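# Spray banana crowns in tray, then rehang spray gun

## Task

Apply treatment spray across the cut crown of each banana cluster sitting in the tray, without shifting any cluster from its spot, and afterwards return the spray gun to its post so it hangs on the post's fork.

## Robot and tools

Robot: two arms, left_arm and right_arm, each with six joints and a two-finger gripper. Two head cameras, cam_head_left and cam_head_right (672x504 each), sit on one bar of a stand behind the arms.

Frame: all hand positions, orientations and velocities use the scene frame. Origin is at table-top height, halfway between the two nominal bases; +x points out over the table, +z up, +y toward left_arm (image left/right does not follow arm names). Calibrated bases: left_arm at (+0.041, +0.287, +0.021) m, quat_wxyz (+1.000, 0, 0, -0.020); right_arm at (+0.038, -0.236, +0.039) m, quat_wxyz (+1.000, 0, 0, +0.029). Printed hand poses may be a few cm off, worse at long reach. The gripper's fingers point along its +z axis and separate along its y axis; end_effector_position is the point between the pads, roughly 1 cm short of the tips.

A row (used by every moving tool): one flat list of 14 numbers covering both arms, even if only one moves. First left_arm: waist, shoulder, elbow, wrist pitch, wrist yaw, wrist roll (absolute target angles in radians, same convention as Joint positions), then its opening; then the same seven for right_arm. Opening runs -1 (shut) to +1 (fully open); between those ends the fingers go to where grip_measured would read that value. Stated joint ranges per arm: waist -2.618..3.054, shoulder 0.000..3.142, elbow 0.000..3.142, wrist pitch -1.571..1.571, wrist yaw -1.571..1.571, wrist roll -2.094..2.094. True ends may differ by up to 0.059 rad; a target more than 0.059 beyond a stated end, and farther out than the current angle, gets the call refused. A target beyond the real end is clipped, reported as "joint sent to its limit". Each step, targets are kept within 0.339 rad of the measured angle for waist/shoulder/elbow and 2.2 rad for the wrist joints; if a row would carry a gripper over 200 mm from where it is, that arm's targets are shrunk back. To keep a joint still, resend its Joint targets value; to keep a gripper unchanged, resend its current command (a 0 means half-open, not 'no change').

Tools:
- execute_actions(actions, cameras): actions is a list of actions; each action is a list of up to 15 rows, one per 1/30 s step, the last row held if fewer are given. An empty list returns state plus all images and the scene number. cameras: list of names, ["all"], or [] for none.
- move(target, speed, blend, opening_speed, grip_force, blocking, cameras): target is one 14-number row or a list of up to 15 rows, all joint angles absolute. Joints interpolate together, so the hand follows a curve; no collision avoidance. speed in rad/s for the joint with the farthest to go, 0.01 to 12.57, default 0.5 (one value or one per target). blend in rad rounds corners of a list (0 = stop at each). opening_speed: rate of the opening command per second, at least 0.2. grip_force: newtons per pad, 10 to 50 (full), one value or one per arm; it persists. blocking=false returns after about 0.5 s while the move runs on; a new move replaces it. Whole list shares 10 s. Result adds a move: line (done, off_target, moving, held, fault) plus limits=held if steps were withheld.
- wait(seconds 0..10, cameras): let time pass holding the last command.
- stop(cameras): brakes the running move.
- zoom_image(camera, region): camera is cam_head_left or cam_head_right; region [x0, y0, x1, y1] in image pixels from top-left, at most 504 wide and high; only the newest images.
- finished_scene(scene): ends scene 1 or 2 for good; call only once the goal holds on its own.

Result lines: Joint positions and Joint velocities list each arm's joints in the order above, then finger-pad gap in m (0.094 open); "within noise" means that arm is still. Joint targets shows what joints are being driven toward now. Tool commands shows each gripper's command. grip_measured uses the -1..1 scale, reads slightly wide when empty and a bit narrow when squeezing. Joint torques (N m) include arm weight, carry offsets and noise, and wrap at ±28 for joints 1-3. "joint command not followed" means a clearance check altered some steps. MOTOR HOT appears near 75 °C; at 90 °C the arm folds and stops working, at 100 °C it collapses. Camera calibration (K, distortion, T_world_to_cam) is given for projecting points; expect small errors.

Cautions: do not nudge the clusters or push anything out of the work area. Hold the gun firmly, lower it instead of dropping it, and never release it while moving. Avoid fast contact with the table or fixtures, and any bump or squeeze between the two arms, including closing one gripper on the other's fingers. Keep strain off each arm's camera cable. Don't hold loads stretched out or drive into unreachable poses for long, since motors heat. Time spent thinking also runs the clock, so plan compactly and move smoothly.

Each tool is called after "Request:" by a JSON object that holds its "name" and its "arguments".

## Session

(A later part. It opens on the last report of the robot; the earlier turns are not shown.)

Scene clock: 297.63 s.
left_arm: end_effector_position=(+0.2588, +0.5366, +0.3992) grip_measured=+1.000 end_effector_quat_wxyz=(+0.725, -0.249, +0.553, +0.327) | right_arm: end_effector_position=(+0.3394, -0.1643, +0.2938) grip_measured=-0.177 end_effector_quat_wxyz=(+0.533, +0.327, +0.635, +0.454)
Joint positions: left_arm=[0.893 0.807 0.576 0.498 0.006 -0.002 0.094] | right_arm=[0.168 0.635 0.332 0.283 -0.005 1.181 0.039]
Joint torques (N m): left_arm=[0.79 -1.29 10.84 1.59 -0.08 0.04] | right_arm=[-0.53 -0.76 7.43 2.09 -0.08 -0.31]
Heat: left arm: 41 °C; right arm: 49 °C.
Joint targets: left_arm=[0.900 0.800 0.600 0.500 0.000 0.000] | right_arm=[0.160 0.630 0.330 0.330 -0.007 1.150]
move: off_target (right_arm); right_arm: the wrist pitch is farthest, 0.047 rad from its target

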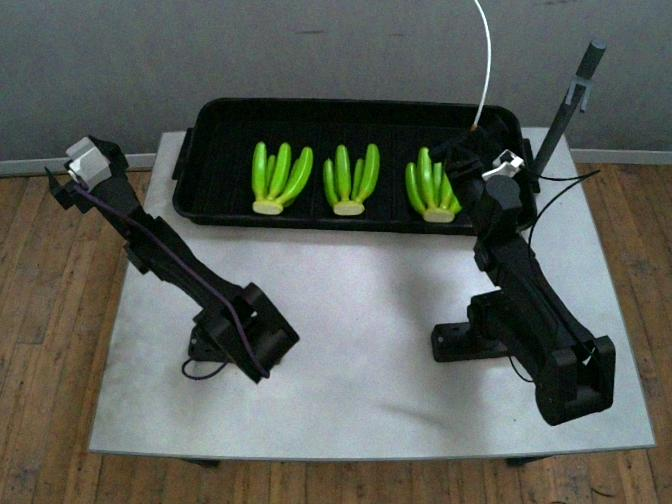

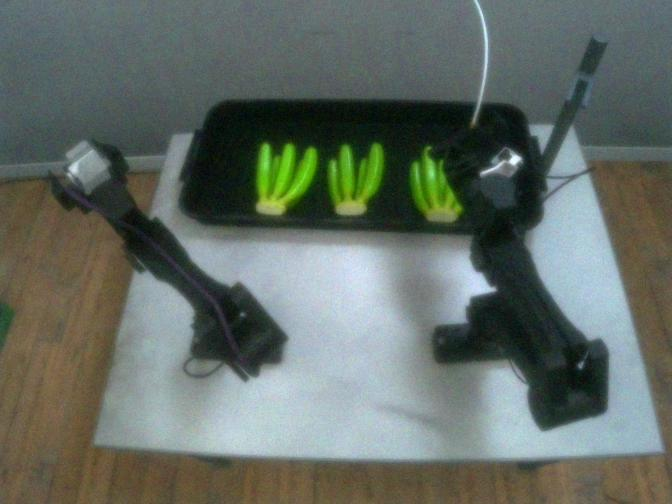

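Request:
{"name": "move", "arguments": {"target": [[0.9,0.8,0.6,0.5,0,0,1,0.12,0.5,0.32,0.25,-0.007,1.85,-1],[0.9,0.8,0.6,0.5,0,0,1,0.36,0.5,0.32,0.25,-0.007,1.85,-1],[0.9,0.8,0.6,0.5,0,0,1,0.36,0.42,0.313,0.18,-0.007,1.85,-1],[0.9,0.8,0.6,0.5,0,0,1,0.12,0.42,0.313,0.18,-0.007,1.85,-1]], "speed": [0.5,0.12,0.12,0.12], "blend": 0.01, "cameras": ["cam_head_left"]}}

Request:
{"name": "zoom_image", "arguments": {"camera": "cam_head_left", "region": [380, 100, 540, 240]}}

Scene clock: 336.83 s.
left_arm: end_effector_position=(+0.2588, +0.5366, +0.3992) grip_measured=+1.000 end_effector_quat_wxyz=(+0.725, -0.249, +0.553, +0.327) | right_arm: end_effector_position=(+0.3142, -0.1816, +0.3116) grip_measured=-0.177 end_effector_quat_wxyz=(+0.374, +0.514, +0.466, +0.616)
Joint positions: left_arm=[0.893 0.807 0.576 0.498 0.006 -0.002 0.094] | right_arm=[0.128 0.438 0.326 0.15 -0.005 1.86 0.039]
Joint torques (N m): left_arm=[0.69 -1.28 10.88 1.6 -0.07 0.05] | right_arm=[-0.87 -0.66 6.75 1.95 -0.07 -0.06]
Motor temperatures (°C): left_arm=[27 28 34 41 26 26 26] | right_arm=[27 26 42 51 29 24 31]
Heat: left arm: 41 °C; right arm: 51 °C.
Joint targets: left_arm=[0.900 0.800 0.600 0.500 0.000 0.000] | right_arm=[0.120 0.420 0.313 0.180 -0.007 1.850]
move: done
Images, in order (width x height): cam_head_left 672x504.

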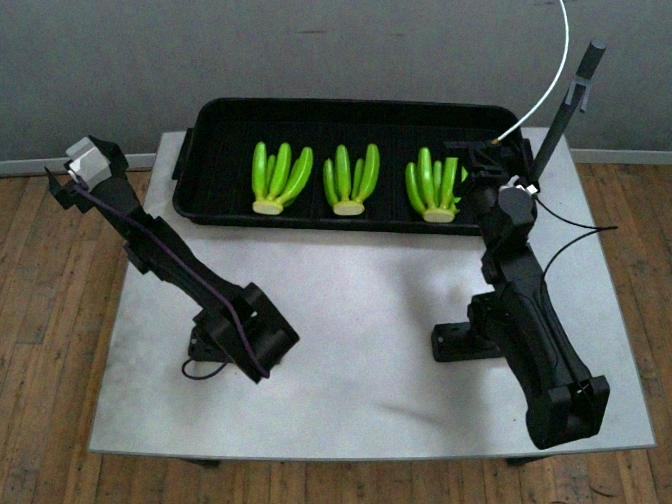

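Scaled by 3.150 from the camera's 672x504 image, which has a finer 960x720 frame.

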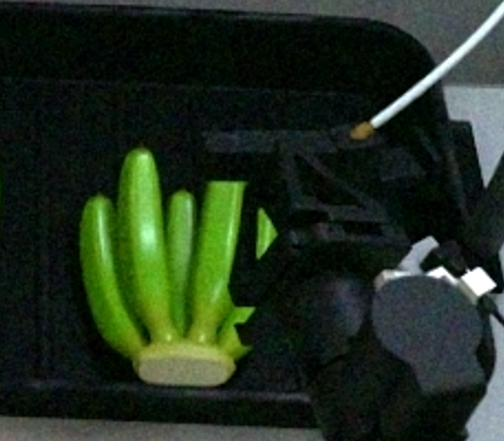

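Request:
{"name": "move", "arguments": {"target": [[0.9,0.8,0.6,0.5,0,0,1,0.3,0.42,0.313,0.18,-0.007,1.85,-1],[0.9,0.8,0.6,0.5,0,0,1,0.6,0.42,0.313,0.18,-0.007,1.85,-1],[0.9,0.8,0.6,0.5,0,0,1,0.6,0.5,0.32,0.25,-0.007,1.85,-1],[0.9,0.8,0.6,0.5,0,0,1,0.3,0.5,0.32,0.25,-0.007,1.85,-1],[0.9,0.8,0.6,0.5,0,0,1,0.42,0.5,0.32,0.25,-0.007,1.85,-1]], "speed": [0.5,0.12,0.12,0.12,0.3], "blend": 0.01, "cameras": ["all"]}}

Request:
{"name": "zoom_image", "arguments": {"camera": "cam_head_left", "region": [380, 100, 540, 240]}}

Request:
{"name": "zoom_image", "arguments": {"camera": "cam_head_right", "region": [380, 100, 540, 240]}}

Scene clock: 355.60 s.
left_arm: end_effector_position=(+0.2588, +0.5366, +0.3992) grip_measured=+1.000 end_effector_quat_wxyz=(+0.725, -0.249, +0.553, +0.327) | right_arm: end_effector_position=(+0.2968, -0.1008, +0.3059) grip_measured=-0.177 end_effector_quat_wxyz=(+0.279, +0.446, +0.540, +0.657)
Joint positions: left_arm=[0.893 0.807 0.576 0.498 0.006 -0.002 0.094] | right_arm=[0.413 0.508 0.326 0.202 -0.009 1.861 0.039]
Joint torques (N m): left_arm=[0.76 -1.33 10.88 1.59 -0.07 0.04] | right_arm=[0.73 -0.25 7.23 2.09 0.01 -0.06]
Heat: left arm: 41 °C; right arm: 53 °C.
Joint targets: left_arm=[0.900 0.800 0.600 0.500 0.000 0.000] | right_arm=[0.420 0.500 0.320 0.250 -0.007 1.850]
move: off_target (right_arm); right_arm: the wrist pitch is farthest, 0.048 rad from its target

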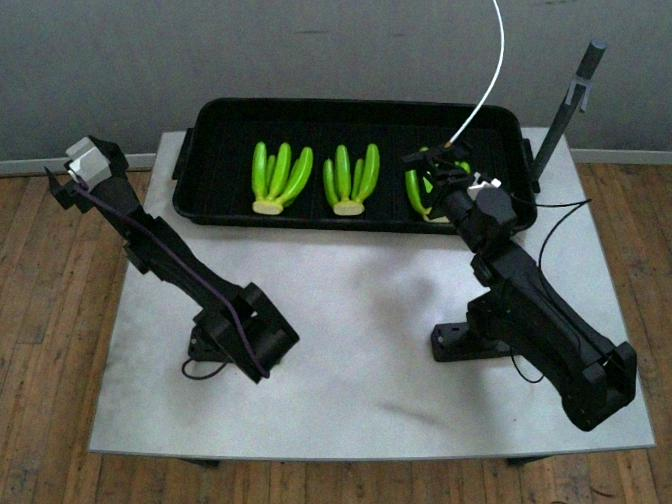

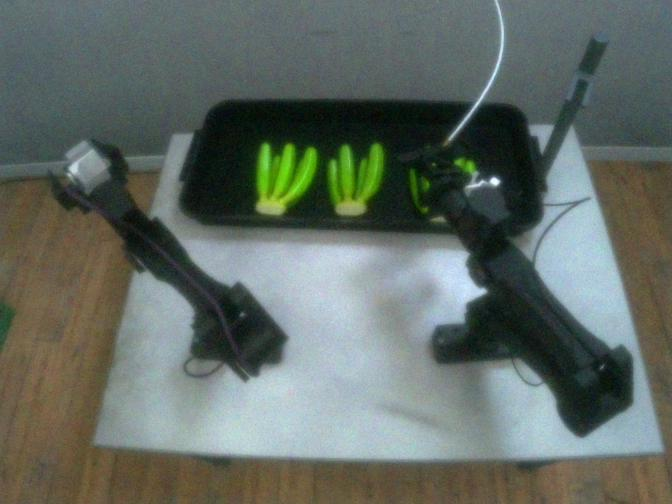

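Scaled by 3.150 from the camera's 672x504 image, which has a finer 960x720 frame.

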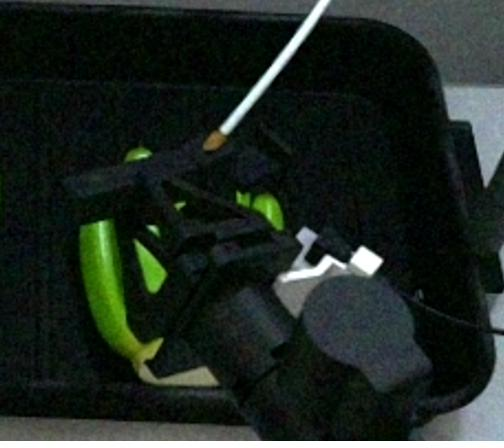

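Scaled by 3.150 from the camera's 672x504 image, which has a finer 960x720 frame.

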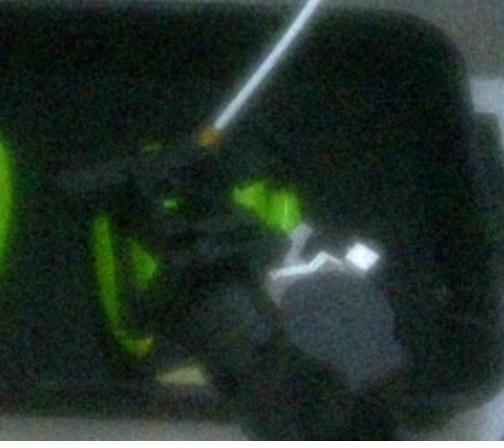

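Request:
{"name": "move", "arguments": {"target": [[0.9,0.8,0.6,0.5,0,0,1,0.34,0.35,0.305,0.12,-0.007,1.85,-1],[0.9,0.8,0.6,0.5,0,0,1,0.56,0.35,0.305,0.12,-0.007,1.85,-1],[0.9,0.8,0.6,0.5,0,0,1,0.56,0.28,0.3,0.06,-0.007,1.85,-1],[0.9,0.8,0.6,0.5,0,0,1,0.34,0.28,0.3,0.06,-0.007,1.85,-1],[0.9,0.8,0.6,0.5,0,0,1,0.2,0.35,0.305,0.12,-0.007,1.85,-1]], "speed": [0.3,0.12,0.12,0.12,0.3], "blend": 0.01, "cameras": ["all"]}}

Request:
{"name": "zoom_image", "arguments": {"camera": "cam_head_left", "region": [380, 100, 540, 240]}}

Scene clock: 375.67 s.
left_arm: end_effector_position=(+0.2588, +0.5366, +0.3992) grip_measured=+1.000 end_effector_quat_wxyz=(+0.725, -0.249, +0.553, +0.327) | right_arm: end_effector_position=(+0.2982, -0.1626, +0.3083) grip_measured=-0.177 end_effector_quat_wxyz=(+0.347, +0.496, +0.488, +0.629)
Joint positions: left_arm=[0.893 0.807 0.576 0.498 0.006 -0.002 0.094] | right_arm=[0.207 0.357 0.316 0.072 -0.007 1.861 0.039]
Joint torques (N m): left_arm=[0.75 -1.28 10.85 1.62 -0.05 0.07] | right_arm=[-0.76 0.92 6.65 2.03 0 -0.08]
Heat: left arm: 41 °C; right arm: 54 °C.
Joint targets: left_arm=[0.900 0.800 0.600 0.500 0.000 0.000] | right_arm=[0.200 0.350 0.305 0.120 -0.007 1.850]
move: off_target (right_arm); right_arm: the wrist pitch is farthest, 0.048 rad from its target

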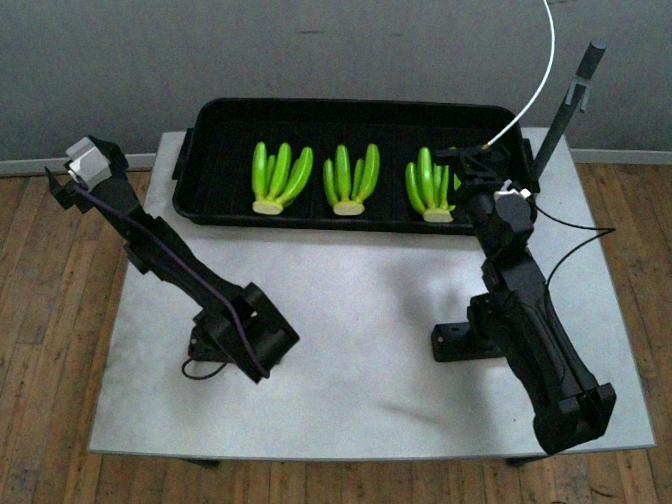

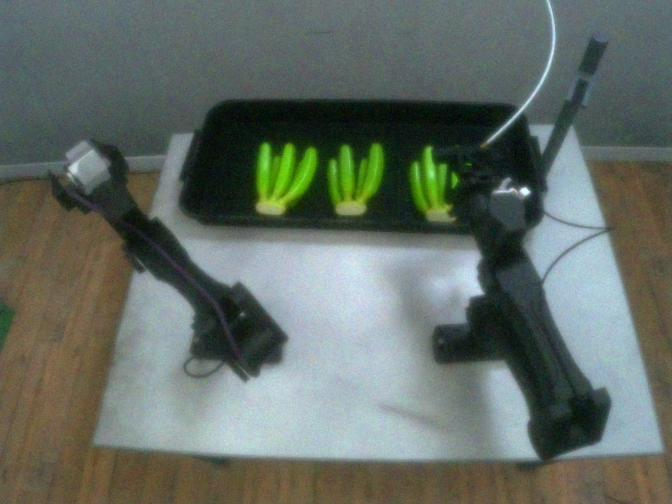

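Scaled by 3.150 from the camera's 672x504 image, which has a finer 960x720 frame.

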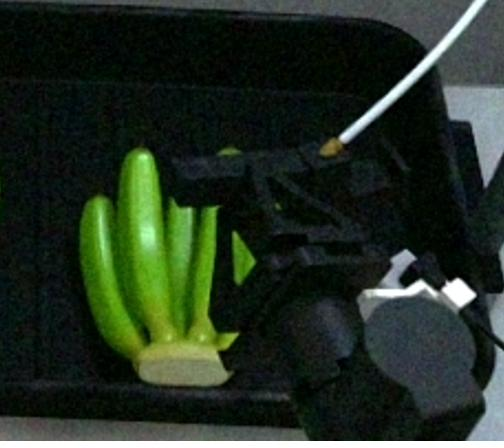

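Request:
{"name": "move", "arguments": {"target": [[0.9,0.8,0.6,0.5,0,0,1,0.36,0.35,0.305,0.12,-0.007,1.85,-1],[0.9,0.8,0.6,0.5,0,0,1,0.36,0.28,0.3,0.06,-0.007,1.85,-1],[0.9,0.8,0.6,0.5,0,0,1,0.1,0.28,0.3,0.06,-0.007,1.85,-1],[0.9,0.8,0.6,0.5,0,0,1,0.1,0.21,0.295,0.0,-0.007,1.85,-1],[0.9,0.8,0.6,0.5,0,0,1,0.36,0.21,0.295,0.0,-0.007,1.85,-1],[0.9,0.8,0.6,0.5,0,0,1,0.1,0.24,0.295,0.03,-0.007,1.85,-1]], "speed": 0.15, "blend": 0.01, "cameras": ["all"]}}

Request:
{"name": "zoom_image", "arguments": {"camera": "cam_head_left", "region": [380, 100, 540, 240]}}

Scene clock: 402.63 s.
left_arm: end_effector_position=(+0.2588, +0.5366, +0.3992) grip_measured=+1.000 end_effector_quat_wxyz=(+0.725, -0.249, +0.553, +0.327) | right_arm: end_effector_position=(+0.2890, -0.1911, +0.3084) grip_measured=-0.177 end_effector_quat_wxyz=(+0.380, +0.516, +0.459, +0.615)
Joint positions: left_arm=[0.893 0.807 0.576 0.498 0.006 -0.002 0.094] | right_arm=[0.108 0.244 0.307 -0.018 -0.008 1.861 0.039]
Joint torques (N m): left_arm=[0.73 -1.4 10.86 1.6 -0.07 0.05] | right_arm=[-0.91 1.57 6.58 2.1 0 -0.06]
Heat: left arm: 41 °C; right arm: 53 °C.
Joint targets: left_arm=[0.900 0.800 0.600 0.500 0.000 0.000] | right_arm=[0.100 0.240 0.295 0.030 -0.007 1.850]
move: off_target (right_arm); right_arm: the wrist pitch is farthest, 0.048 rad from its target

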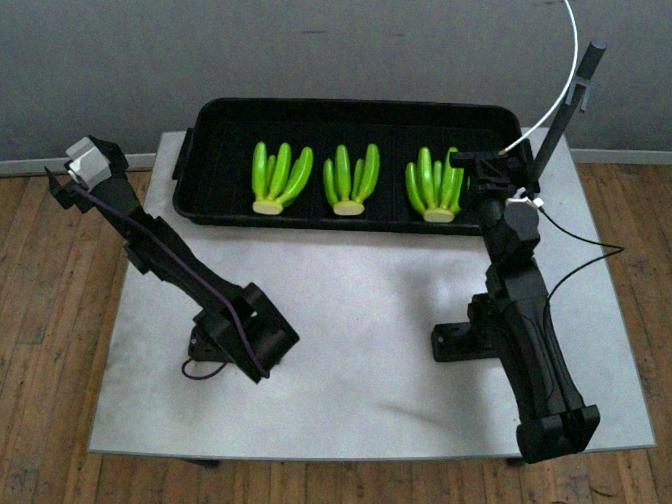

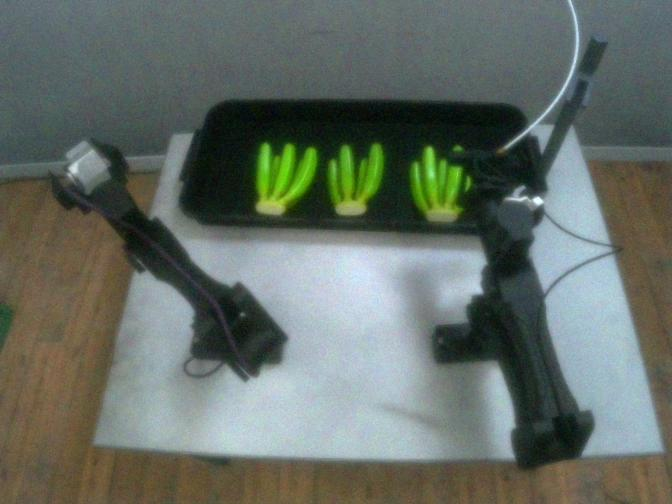

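Scaled by 3.150 from the camera's 672x504 image, which has a finer 960x720 frame.

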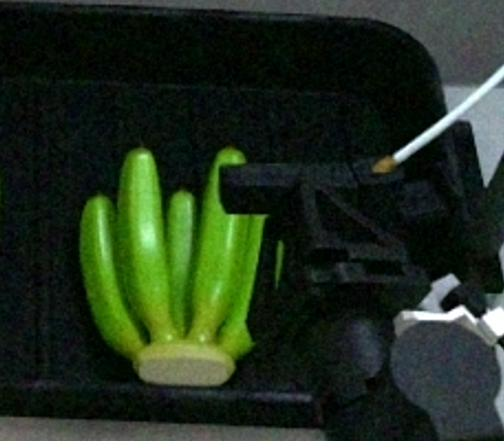

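Request:
{"name": "move", "arguments": {"target": [[0.9,0.8,0.6,0.5,0,0,1,0.2,0.9,0.35,0.8,0.012,1.9,-1],[0.9,0.8,0.6,0.5,0,0,1,0.16,1.054,0.32,1.09,0.012,2.05,-1],[0.9,0.8,0.6,0.5,0,0,1,0.38,1.054,0.32,1.09,0.012,2.05,-1],[0.9,0.8,0.6,0.5,0,0,1,0.38,0.986,0.295,1.05,0.012,2.05,-1],[0.9,0.8,0.6,0.5,0,0,1,0.16,0.986,0.295,1.05,0.012,2.05,-1]], "speed": [0.5,0.3,0.12,0.12,0.12], "blend": 0.01, "cameras": ["all"]}}

Request:
{"name": "zoom_image", "arguments": {"camera": "cam_head_left", "region": [380, 100, 540, 240]}}

Request:
{"name": "zoom_image", "arguments": {"camera": "cam_head_right", "region": [380, 100, 540, 240]}}

Scene clock: 458.67 s.
left_arm: end_effector_position=(+0.2588, +0.5366, +0.3992) grip_measured=+1.000 end_effector_quat_wxyz=(+0.725, -0.249, +0.553, +0.327) | right_arm: end_effector_position=(+0.3725, -0.1589, +0.3473) grip_measured=-0.180 end_effector_quat_wxyz=(+0.338, +0.467, +0.355, +0.736)
Joint positions: left_arm=[0.893 0.807 0.576 0.498 0.006 -0.002 0.094] | right_arm=[0.168 1.009 0.307 1.019 0.007 2.059 0.039]
Joint torques (N m): left_arm=[0.69 -1.33 10.86 1.61 -0.08 0.05] | right_arm=[-0.61 -4.48 6.04 1.75 0.04 -0.08]
Heat: left arm: 41 °C; right arm: 53 °C.
Joint targets: left_arm=[0.900 0.800 0.600 0.500 0.000 0.000] | right_arm=[0.160 0.986 0.295 1.050 0.012 2.050]
move: done

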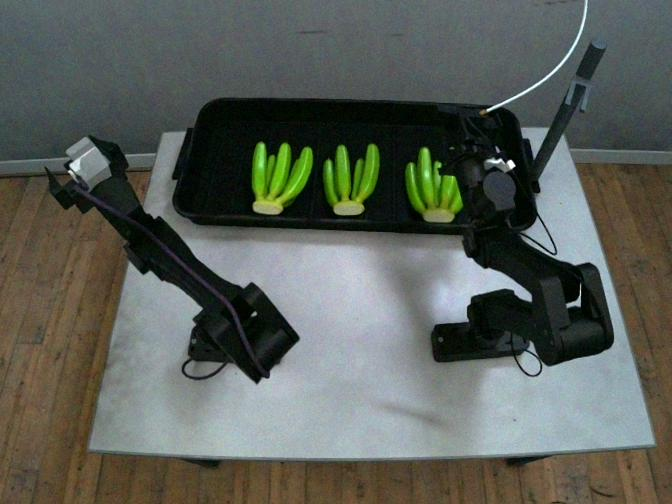

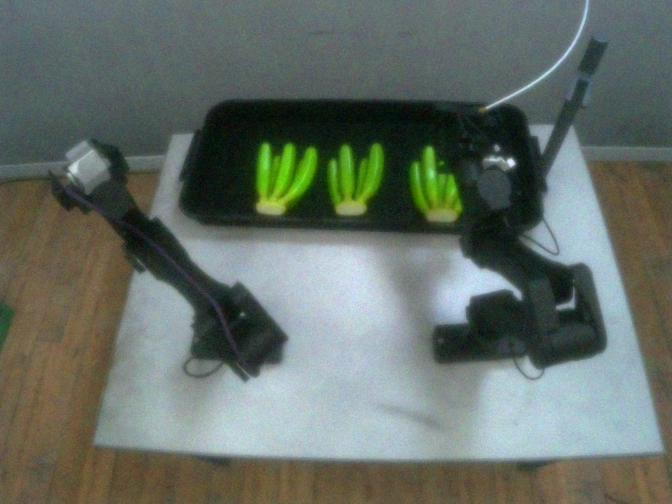

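Scaled by 3.150 from the camera's 672x504 image, which has a finer 960x720 frame.

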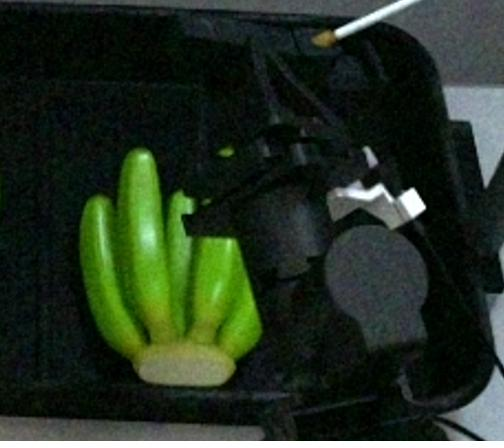

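Scaled by 3.150 from the camera's 672x504 image, which has a finer 960x720 frame.

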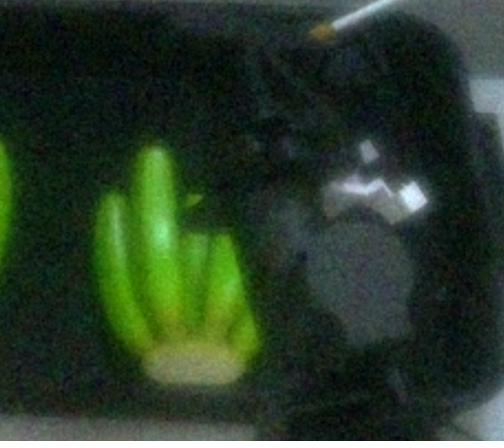

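Request:
{"name": "move", "arguments": {"target": [[0.9,0.8,0.6,0.5,0,0,1,0.14,0.9,0.26,0.99,0.012,2.05,-1],[0.9,0.8,0.6,0.5,0,0,1,0.42,0.9,0.26,0.99,0.012,2.05,-1],[0.9,0.8,0.6,0.5,0,0,1,0.42,0.83,0.24,0.93,0.012,2.05,-1],[0.9,0.8,0.6,0.5,0,0,1,0.14,0.83,0.24,0.93,0.012,2.05,-1]], "speed": 0.14, "blend": 0.01, "cameras": ["cam_head_left"]}}

Request:
{"name": "zoom_image", "arguments": {"camera": "cam_head_left", "region": [380, 100, 540, 240]}}

Request:
{"name": "move", "arguments": {"target": [[0.9,0.8,0.6,0.5,0,0,1,0.14,0.76,0.225,0.88,0.012,2.05,-1],[0.9,0.8,0.6,0.5,0,0,1,0.44,0.76,0.225,0.88,0.012,2.05,-1],[0.9,0.8,0.6,0.5,0,0,1,0.44,0.69,0.21,0.82,0.012,2.05,-1],[0.9,0.8,0.6,0.5,0,0,1,0.14,0.69,0.21,0.82,0.012,2.05,-1]], "speed": 0.14, "blend": 0.01, "cameras": ["cam_head_left"]}}

Request:
{"name": "zoom_image", "arguments": {"camera": "cam_head_left", "region": [380, 100, 540, 240]}}

Scene clock: 514.43 s.
left_arm: end_effector_position=(+0.2588, +0.5366, +0.3992) grip_measured=+1.000 end_effector_quat_wxyz=(+0.725, -0.249, +0.553, +0.327) | right_arm: end_effector_position=(+0.3529, -0.1703, +0.3418) grip_measured=-0.180 end_effector_quat_wxyz=(+0.344, +0.477, +0.354, +0.727)
Joint positions: left_arm=[0.893 0.807 0.576 0.498 0.006 -0.002 0.094] | right_arm=[0.148 0.851 0.252 0.898 0.009 2.059 0.039]
Joint torques (N m): left_arm=[0.68 -1.35 10.84 1.6 -0.08 0.03] | right_arm=[-0.73 -3 6.43 1.8 -0.02 -0.07]
Heat: left arm: 41 °C; right arm: 52 °C.
Joint targets: left_arm=[0.900 0.800 0.600 0.500 0.000 0.000] | right_arm=[0.140 0.830 0.240 0.930 0.012 2.050]
move: done
Images, in order (width x height): cam_head_left 672x504.

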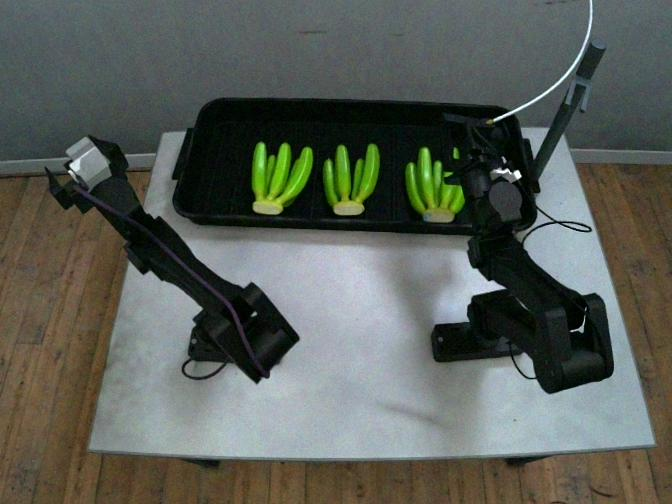

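Scaled by 3.150 from the camera's 672x504 image, which has a finer 960x720 frame.

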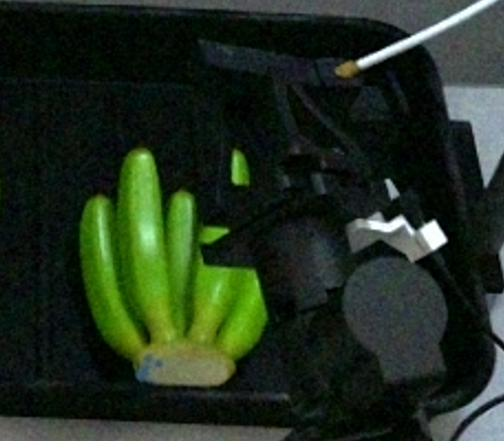

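Scene clock: 520.07 s.
left_arm: end_effector_position=(+0.2588, +0.5366, +0.3992) grip_measured=+1.000 end_effector_quat_wxyz=(+0.725, -0.249, +0.553, +0.327) | right_arm: end_effector_position=(+0.3353, -0.1741, +0.3426) grip_measured=-0.180 end_effector_quat_wxyz=(+0.344, +0.477, +0.353, +0.728)
Joint positions: left_arm=[0.893 0.807 0.576 0.498 0.006 -0.002 0.094] | right_arm=[0.148 0.709 0.222 0.788 0.009 2.059 0.039]
Joint torques (N m): left_arm=[0.68 -1.42 10.93 1.62 -0.1 0.05] | right_arm=[-0.64 -2.07 6.5 1.82 -0.04 -0.06]
Heat: left arm: 41 °C; right arm: 52 °C.
Joint targets: left_arm=[0.900 0.800 0.600 0.500 0.000 0.000] | right_arm=[0.140 0.690 0.210 0.820 0.012 2.050]
move: done
Images, in order (width x height): cam_head_left 672x504.

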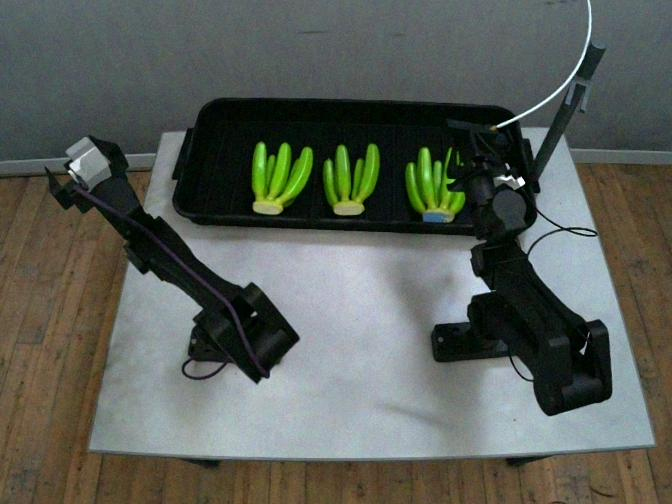

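Scaled by 3.150 from the camera's 672x504 image, which has a finer 960x720 frame.

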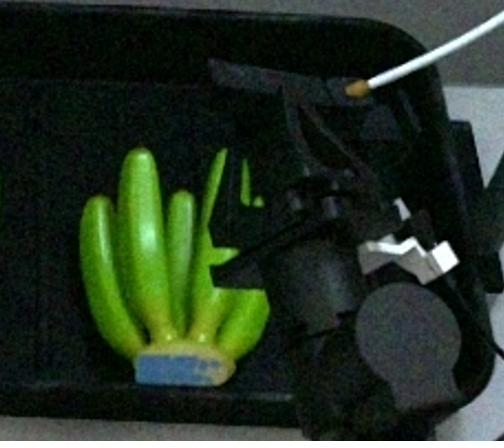

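Request:
{"name": "move", "arguments": {"target": [[0.9,0.8,0.6,0.5,0,0,1,0.1,0.62,0.2,0.77,0.012,2.05,-1],[0.9,0.8,0.6,0.5,0,0,1,0.32,0.62,0.2,0.77,0.012,2.05,-1],[0.9,0.8,0.6,0.5,0,0,1,0.32,0.55,0.195,0.71,0.012,2.05,-1],[0.9,0.8,0.6,0.5,0,0,1,0.1,0.55,0.195,0.71,0.012,2.05,-1],[0.9,0.8,0.6,0.5,0,0,1,0.1,0.72,0.21,0.84,0.012,2.05,-1],[0.9,0.8,0.6,0.5,0,0,1,0.28,0.72,0.21,0.84,0.012,2.05,-1]], "speed": 0.16, "blend": 0.01}}

Request:
{"name": "move", "arguments": {"target": [[0.9,0.8,0.6,0.5,0,0,1,0.79,1.625,0.70,1.26,0.329,2.05,-1],[0.9,0.8,0.6,0.5,0,0,1,0.96,1.625,0.7,1.26,0.329,2.05,-1],[0.9,0.8,0.6,0.5,0,0,1,0.96,1.585,0.665,1.26,0.329,2.05,-1],[0.9,0.8,0.6,0.5,0,0,1,0.79,1.585,0.665,1.26,0.329,2.05,-1],[0.9,0.8,0.6,0.5,0,0,1,0.79,1.543,0.63,1.255,0.329,2.05,-1],[0.9,0.8,0.6,0.5,0,0,1,0.96,1.543,0.63,1.255,0.329,2.05,-1]], "speed": [0.6,0.14,0.14,0.14,0.14,0.14], "blend": 0.01, "cameras": ["cam_head_left"]}}

Request:
{"name": "zoom_image", "arguments": {"camera": "cam_head_left", "region": [310, 100, 490, 240]}}

Request:
{"name": "move", "arguments": {"target": [[0.9,0.8,0.6,0.5,0,0,1,0.96,1.502,0.594,1.255,0.329,2.05,-1],[0.9,0.8,0.6,0.5,0,0,1,0.79,1.502,0.594,1.255,0.329,2.05,-1],[0.9,0.8,0.6,0.5,0,0,1,0.79,1.461,0.558,1.25,0.329,2.05,-1],[0.9,0.8,0.6,0.5,0,0,1,0.96,1.461,0.558,1.25,0.329,2.05,-1]], "speed": 0.14, "blend": 0.01, "cameras": ["cam_head_left"]}}

Request:
{"name": "zoom_image", "arguments": {"camera": "cam_head_left", "region": [310, 100, 490, 240]}}

Scene clock: 564.70 s.
left_arm: end_effector_position=(+0.2588, +0.5366, +0.3992) grip_measured=+1.000 end_effector_quat_wxyz=(+0.725, -0.249, +0.553, +0.327) | right_arm: end_effector_position=(+0.3280, -0.1369, +0.3340) grip_measured=-0.180 end_effector_quat_wxyz=(+0.296, +0.461, +0.388, +0.741)
Joint positions: left_arm=[0.893 0.807 0.576 0.498 0.006 -0.002 0.094] | right_arm=[0.273 0.726 0.212 0.791 0.011 2.059 0.039]
Joint torques (N m): left_arm=[0.7 -1.39 10.85 1.62 -0.09 0.06] | right_arm=[0.61 -0.96 7.2 1.94 0 -0.12]
Heat: left arm: 41 °C; right arm: 54 °C.
Joint targets: left_arm=[0.900 0.800 0.600 0.500 0.000 0.000] | right_arm=[0.280 0.720 0.210 0.840 0.012 2.050]
move: off_target (right_arm); right_arm: the wrist pitch is farthest, 0.049 rad from its target

Scene clock: 570.90 s.
left_arm: end_effector_position=(+0.2588, +0.5366, +0.3992) grip_measured=+1.000 end_effector_quat_wxyz=(+0.725, -0.249, +0.553, +0.327) | right_arm: end_effector_position=(+0.3225, +0.1126, +0.3296) grip_measured=-0.180 end_effector_quat_wxyz=(+0.124, +0.409, +0.446, +0.787)
Joint positions: left_arm=[0.893 0.807 0.576 0.498 0.006 -0.002 0.094] | right_arm=[0.955 1.574 0.641 1.221 0.328 2.061 0.039]
Joint torques (N m): left_arm=[0.73 -1.39 10.84 1.61 -0.07 0.04] | right_arm=[0.39 -9.76 5.34 1.81 -0.07 -0.14]
Heat: left arm: 41 °C; right arm: 53 °C.
Joint targets: left_arm=[0.900 0.800 0.600 0.500 0.000 0.000] | right_arm=[0.960 1.543 0.630 1.255 0.329 2.050]
move: done
Images, in order (width x height): cam_head_left 672x504.

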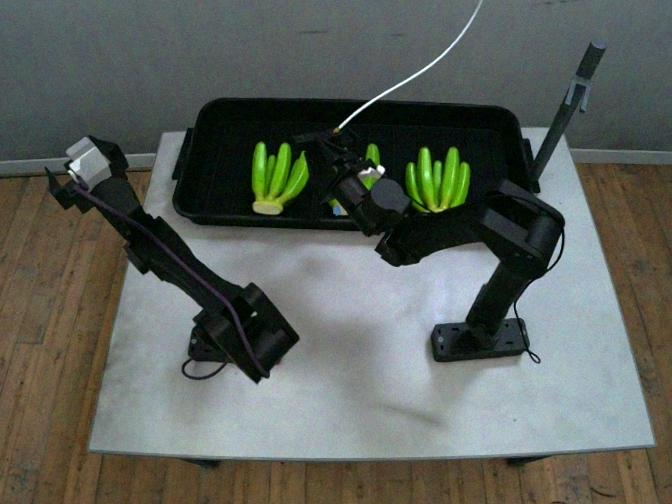

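Scaled by 2.800 from the camera's 672x504 image, which has a finer 960x720 frame.

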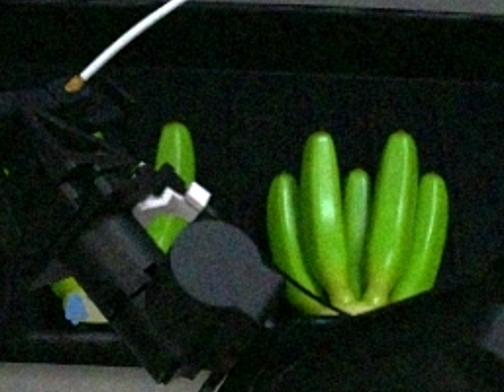

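Scene clock: 574.30 s.
left_arm: end_effector_position=(+0.2588, +0.5366, +0.3992) grip_measured=+1.000 end_effector_quat_wxyz=(+0.725, -0.249, +0.553, +0.327) | right_arm: end_effector_position=(+0.3117, +0.0946, +0.3339) grip_measured=-0.180 end_effector_quat_wxyz=(+0.124, +0.407, +0.441, +0.790)
Joint positions: left_arm=[0.893 0.807 0.576 0.498 0.006 -0.002 0.094] | right_arm=[0.954 1.49 0.57 1.221 0.329 2.061 0.039]
Joint torques (N m): left_arm=[0.72 -1.36 10.88 1.62 -0.08 0.08] | right_arm=[0.54 -8.84 5.3 1.79 -0.1 -0.14]
Heat: left arm: 41 °C; right arm: 53 °C.
Joint targets: left_arm=[0.900 0.800 0.600 0.500 0.000 0.000] | right_arm=[0.960 1.461 0.558 1.250 0.329 2.050]
move: done
Images, in order (width x height): cam_head_left 672x504.

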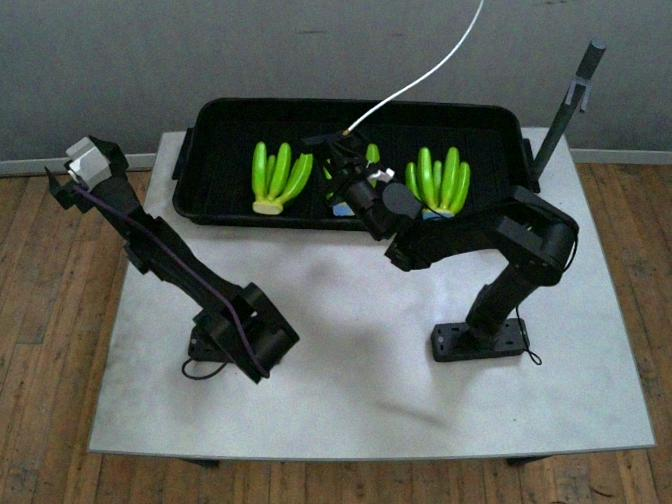

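Scaled by 2.800 from the camera's 672x504 image, which has a finer 960x720 frame.

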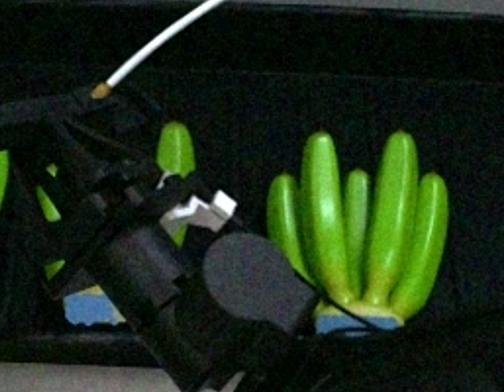

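Request:
{"name": "move", "arguments": {"target": [[1.6,0.8,0.6,0.5,0,0,1,0.96,1.42,0.522,1.245,0.329,2.05,-1],[1.6,0.8,0.6,0.5,0,0,1,0.79,1.42,0.522,1.245,0.329,2.05,-1],[1.6,0.8,0.6,0.5,0,0,1,0.79,1.38,0.487,1.24,0.329,2.05,-1],[1.6,0.8,0.6,0.5,0,0,1,0.92,1.38,0.487,1.24,0.329,2.05,-1]], "speed": [0.5,0.14,0.14,0.14], "blend": 0.01}}

Request:
{"name": "move", "arguments": {"target": [[1.6,0.8,0.6,0.5,0,0,1,0.93,2.0,1.21,1.14,0.039,2.05,-1],[1.6,0.8,0.6,0.5,0,0,1,1.06,2.0,1.21,1.14,0.039,2.05,-1],[1.6,0.8,0.6,0.5,0,0,1,1.06,1.97,1.16,1.155,0.039,2.05,-1],[1.6,0.8,0.6,0.5,0,0,1,0.93,1.97,1.16,1.155,0.039,2.05,-1],[1.6,0.8,0.6,0.5,0,0,1,0.93,1.94,1.115,1.17,0.039,2.05,-1],[1.6,0.8,0.6,0.5,0,0,1,1.06,1.94,1.115,1.17,0.039,2.05,-1]], "speed": [0.6,0.12,0.12,0.12,0.12,0.12], "blend": 0.01, "cameras": ["cam_head_left"]}}

Request:
{"name": "zoom_image", "arguments": {"camera": "cam_head_left", "region": [230, 120, 470, 240]}}

Request:
{"name": "move", "arguments": {"target": [[1.6,0.8,0.6,0.5,0,0,1,1.06,1.906,1.068,1.185,0.039,2.05,-1],[1.6,0.8,0.6,0.5,0,0,1,0.93,1.906,1.068,1.185,0.039,2.05,-1],[1.6,0.8,0.6,0.5,0,0,1,0.93,1.874,1.02,1.2,0.039,2.05,-1],[1.6,0.8,0.6,0.5,0,0,1,1.06,1.874,1.02,1.2,0.039,2.05,-1]], "speed": 0.12, "blend": 0.01, "cameras": ["cam_head_left"]}}

Request:
{"name": "zoom_image", "arguments": {"camera": "cam_head_left", "region": [230, 120, 470, 240]}}

Scene clock: 604.97 s.
left_arm: end_effector_position=(+0.0465, +0.6184, +0.3991) grip_measured=+1.000 end_effector_quat_wxyz=(+0.568, -0.424, +0.434, +0.556) | right_arm: end_effector_position=(+0.3134, +0.0663, +0.3351) grip_measured=-0.180 end_effector_quat_wxyz=(+0.140, +0.415, +0.429, +0.790)
Joint positions: left_arm=[1.593 0.807 0.576 0.497 0.006 -0.002 0.094] | right_arm=[0.914 1.408 0.498 1.217 0.33 2.061 0.039]
Joint torques (N m): left_arm=[0.69 -1.4 10.89 1.6 -0.06 0.06] | right_arm=[0.53 -7.79 5.49 1.75 -0.11 -0.09]
Heat: left arm: 41 °C; right arm: 51 °C.
Joint targets: left_arm=[1.600 0.800 0.600 0.500 0.000 0.000] | right_arm=[0.920 1.380 0.487 1.240 0.329 2.050]
move: done

Scene clock: 610.77 s.
left_arm: end_effector_position=(+0.0465, +0.6184, +0.3991) grip_measured=+1.000 end_effector_quat_wxyz=(+0.568, -0.424, +0.434, +0.556) | right_arm: end_effector_position=(+0.2969, +0.2757, +0.3202) grip_measured=-0.180 end_effector_quat_wxyz=(+0.000, +0.292, +0.532, +0.795)
Joint positions: left_arm=[1.593 0.807 0.576 0.497 0.006 -0.002 0.094] | right_arm=[1.056 1.983 1.125 1.125 0.044 2.061 0.039]
Joint torques (N m): left_arm=[0.65 -1.39 10.84 1.61 -0.07 0.05] | right_arm=[0.28 -15.38 5.72 1.92 -0.09 -0.06]
Motor temperatures (°C): left_arm=[27 28 36 41 26 26 26] | right_arm=[27 32 43 51 29 24 33]
Heat: left arm: 41 °C; right arm: 51 °C.
Joint targets: left_arm=[1.600 0.800 0.600 0.500 0.000 0.000] | right_arm=[1.060 1.940 1.115 1.170 0.039 2.050]
move: off_target (right_arm); right_arm: the wrist pitch is farthest, 0.045 rad from its target
Images, in order (width x height): cam_head_left 672x504.

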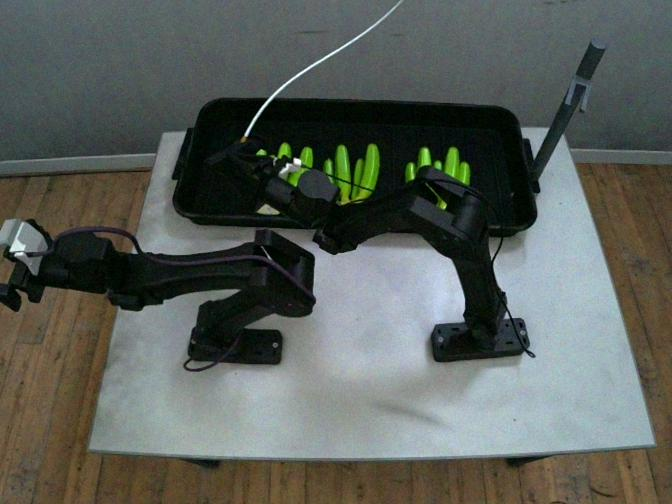

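Scaled by 2.100 from the camera's 672x504 image, which has a finer 960x720 frame.

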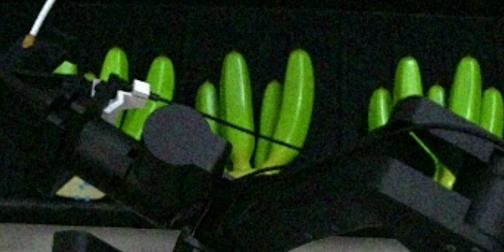

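Scene clock: 614.10 s.
left_arm: end_effector_position=(+0.0465, +0.6184, +0.3991) grip_measured=+1.000 end_effector_quat_wxyz=(+0.568, -0.424, +0.434, +0.556) | right_arm: end_effector_position=(+0.2878, +0.2571, +0.3220) grip_measured=-0.180 end_effector_quat_wxyz=(+0.000, +0.291, +0.531, +0.796)
Joint positions: left_arm=[1.593 0.807 0.576 0.497 0.006 -0.002 0.094] | right_arm=[1.055 1.915 1.031 1.154 0.043 2.061 0.039]
Joint torques (N m): left_arm=[0.76 -1.35 10.93 1.61 -0.05 0.04] | right_arm=[0.39 -14.49 5.56 1.94 -0.1 -0.12]
Heat: left arm: 41 °C; right arm: 52 °C.
Joint targets: left_arm=[1.600 0.800 0.600 0.500 0.000 0.000] | right_arm=[1.060 1.874 1.020 1.200 0.039 2.050]
move: off_target (right_arm); right_arm: the wrist pitch is farthest, 0.046 rad from its target
Images, in order (width x height): cam_head_left 672x504.

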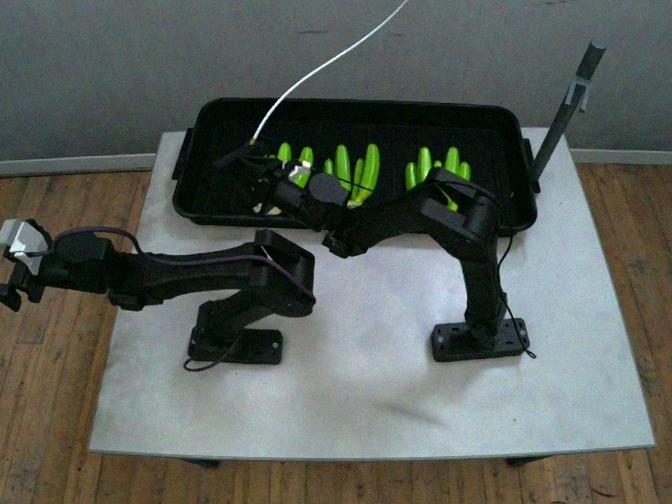

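Scaled by 2.100 from the camera's 672x504 image, which has a finer 960x720 frame.

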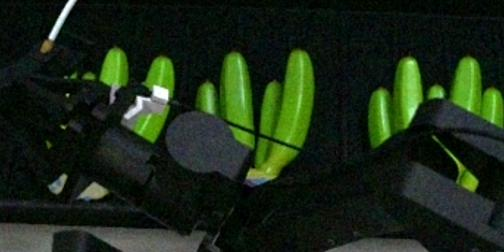

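Request:
{"name": "move", "arguments": {"target": [[1.6,0.8,0.6,0.5,0,0,1,1.09,1.842,0.975,1.215,0.039,2.05,-1],[1.6,0.8,0.6,0.5,0,0,1,0.92,1.842,0.975,1.215,0.039,2.05,-1],[1.6,0.8,0.6,0.5,0,0,1,0.92,1.81,0.93,1.23,0.039,2.05,-1],[1.6,0.8,0.6,0.5,0,0,1,1.09,1.81,0.93,1.23,0.039,2.05,-1],[1.6,0.8,0.6,0.5,0,0,1,0.5,1.6,0.8,1.2,0.039,2.05,-1]], "speed": [0.12,0.12,0.12,0.12,0.5], "blend": 0.01, "cameras": ["cam_head_left"]}}

Request:
{"name": "zoom_image", "arguments": {"camera": "cam_head_left", "region": [230, 180, 370, 230]}}

Request:
{"name": "zoom_image", "arguments": {"camera": "cam_head_left", "region": [340, 180, 480, 230]}}

Scene clock: 627.27 s.
left_arm: end_effector_position=(+0.0465, +0.6184, +0.3991) grip_measured=+1.000 end_effector_quat_wxyz=(+0.568, -0.424, +0.434, +0.556) | right_arm: end_effector_position=(+0.4516, +0.0132, +0.3689) grip_measured=-0.180 end_effector_quat_wxyz=(+0.225, +0.406, +0.406, +0.788)
Joint positions: left_arm=[1.593 0.807 0.576 0.497 0.006 -0.002 0.094] | right_arm=[0.498 1.633 0.812 1.17 0.045 2.062 0.039]
Joint torques (N m): left_arm=[0.68 -1.36 10.82 1.61 -0.07 0.04] | right_arm=[0.16 -11.18 5.74 1.75 -0.08 -0.13]
Motor temperatures (°C): left_arm=[27 28 36 42 26 26 26] | right_arm=[27 38 42 53 29 24 33]
Heat: left arm: 42 °C; right arm: 53 °C.
Joint targets: left_arm=[1.600 0.800 0.600 0.500 0.000 0.000] | right_arm=[0.500 1.600 0.800 1.200 0.039 2.050]
move: done
Images, in order (width x height): cam_head_left 672x504.

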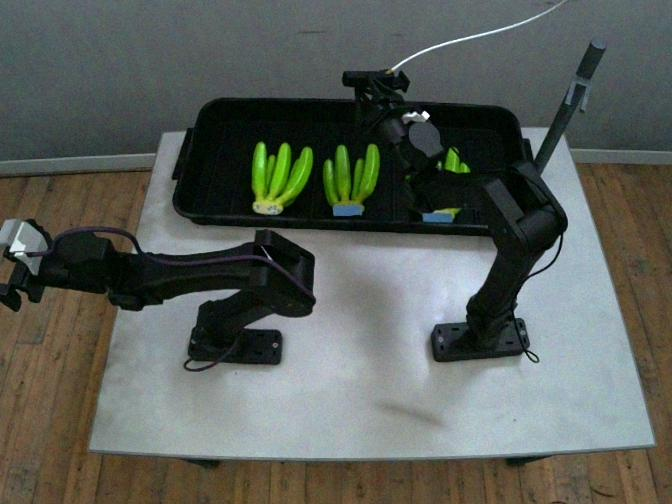

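Scaled by 3.600 from the camera's 672x504 image, which has a finer 960x720 frame.

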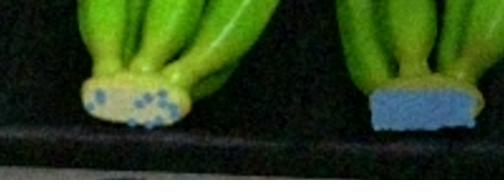

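Scaled by 3.600 from the camera's 672x504 image, which has a finer 960x720 frame.

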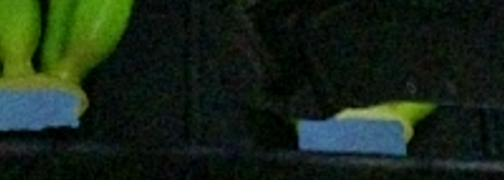

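Request:
{"name": "move", "arguments": {"target": [[1.6,0.8,0.6,0.5,0,0,1,0.94,1.94,1.115,1.17,0.039,2.05,-1],[1.6,0.8,0.6,0.5,0,0,1,1.08,1.94,1.115,1.17,0.039,2.05,-1],[1.6,0.8,0.6,0.5,0,0,1,1.08,1.906,1.068,1.185,0.039,2.05,-1],[1.6,0.8,0.6,0.5,0,0,1,0.94,1.906,1.068,1.185,0.039,2.05,-1]], "speed": [0.5,0.05,0.05,0.05], "blend": 0.01}}

Request:
{"name": "move", "arguments": {"target": [[1.6,0.8,0.6,0.5,0,0,1,0.94,1.874,1.02,1.2,0.039,2.05,-1],[1.6,0.8,0.6,0.5,0,0,1,1.08,1.874,1.02,1.2,0.039,2.05,-1],[1.6,0.8,0.6,0.5,0,0,1,1.08,1.842,0.975,1.215,0.039,2.05,-1],[1.6,0.8,0.6,0.5,0,0,1,0.94,1.842,0.975,1.215,0.039,2.05,-1]], "speed": 0.05, "blend": 0.01}}

Request:
{"name": "move", "arguments": {"target": [1.6,0.8,0.6,0.5,0,0,1,0.6,1.6,0.8,1.2,0.039,2.05,-1], "cameras": ["cam_head_left"]}}

Request:
{"name": "zoom_image", "arguments": {"camera": "cam_head_left", "region": [245, 190, 295, 225]}}

Scene clock: 650.73 s.
left_arm: end_effector_position=(+0.0465, +0.6184, +0.3991) grip_measured=+1.000 end_effector_quat_wxyz=(+0.568, -0.424, +0.434, +0.556) | right_arm: end_effector_position=(+0.3421, +0.2339, +0.3310) grip_measured=-0.180 end_effector_quat_wxyz=(+0.041, +0.315, +0.510, +0.800)
Joint positions: left_arm=[1.593 0.807 0.576 0.497 0.006 -0.002 0.094] | right_arm=[0.948 1.929 1.076 1.139 0.037 2.062 0.039]
Joint torques (N m): left_arm=[0.69 -1.33 10.88 1.61 -0.08 0.05] | right_arm=[-0.66 -13.04 5.9 1.97 -0.02 -0.14]
Heat: left arm: 42 °C; right arm: 53 °C.
Joint targets: left_arm=[1.600 0.800 0.600 0.500 0.000 0.000] | right_arm=[0.940 1.906 1.068 1.185 0.039 2.050]
move: off_target (right_arm); right_arm: the wrist pitch is farthest, 0.046 rad from its target

Scene clock: 658.50 s.
left_arm: end_effector_position=(+0.0465, +0.6184, +0.3991) grip_measured=+1.000 end_effector_quat_wxyz=(+0.568, -0.424, +0.434, +0.556) | right_arm: end_effector_position=(+0.3329, +0.2195, +0.3227) grip_measured=-0.180 end_effector_quat_wxyz=(+0.040, +0.317, +0.515, +0.795)
Joint positions: left_arm=[1.593 0.807 0.576 0.497 0.006 -0.002 0.094] | right_arm=[0.948 1.883 0.986 1.169 0.037 2.062 0.039]
Joint torques (N m): left_arm=[0.7 -1.35 10.86 1.63 -0.05 0.02] | right_arm=[-0.73 -14.23 5.5 1.91 -0.01 -0.06]
Heat: left arm: 42 °C; right arm: 54 °C.
Joint targets: left_arm=[1.600 0.800 0.600 0.500 0.000 0.000] | right_arm=[0.940 1.842 0.975 1.215 0.039 2.050]
move: off_target (right_arm); right_arm: the wrist pitch is farthest, 0.046 rad from its target

Scene clock: 659.60 s.
left_arm: end_effector_position=(+0.0465, +0.6184, +0.3991) grip_measured=+1.000 end_effector_quat_wxyz=(+0.568, -0.424, +0.434, +0.556) | right_arm: end_effector_position=(+0.4241, +0.0537, +0.3695) grip_measured=-0.180 end_effector_quat_wxyz=(+0.184, +0.384, +0.426, +0.798)
Joint positions: left_arm=[1.593 0.807 0.576 0.497 0.006 -0.002 0.094] | right_arm=[0.599 1.631 0.812 1.168 0.044 2.063 0.039]
Joint torques (N m): left_arm=[0.75 -1.35 10.86 1.6 -0.08 0.04] | right_arm=[-0.01 -10.74 5.57 1.79 -0.12 -0.1]
Heat: left arm: 42 °C; right arm: 54 °C.
Joint targets: left_arm=[1.600 0.800 0.600 0.500 0.000 0.000] | right_arm=[0.600 1.600 0.800 1.200 0.039 2.050]
move: done
Images, in order (width x height): cam_head_left 672x504.

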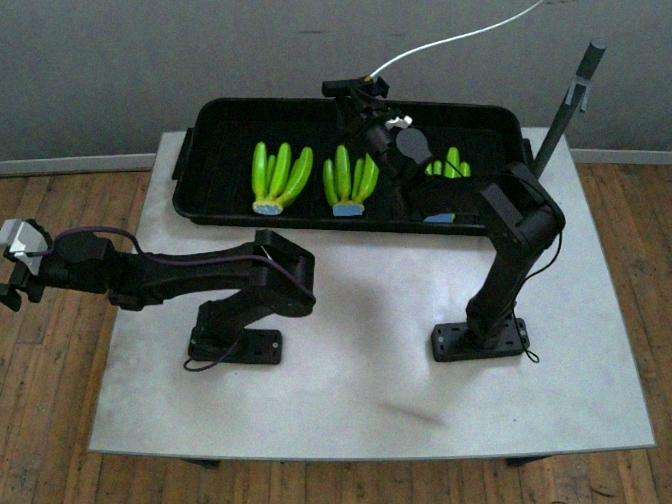

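Scaled by 10.080 from the camera's 672x504 image, which has a finer 960x720 frame.

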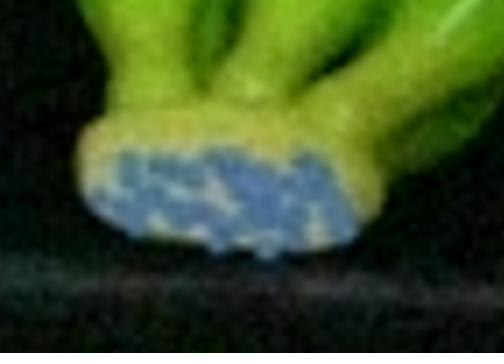

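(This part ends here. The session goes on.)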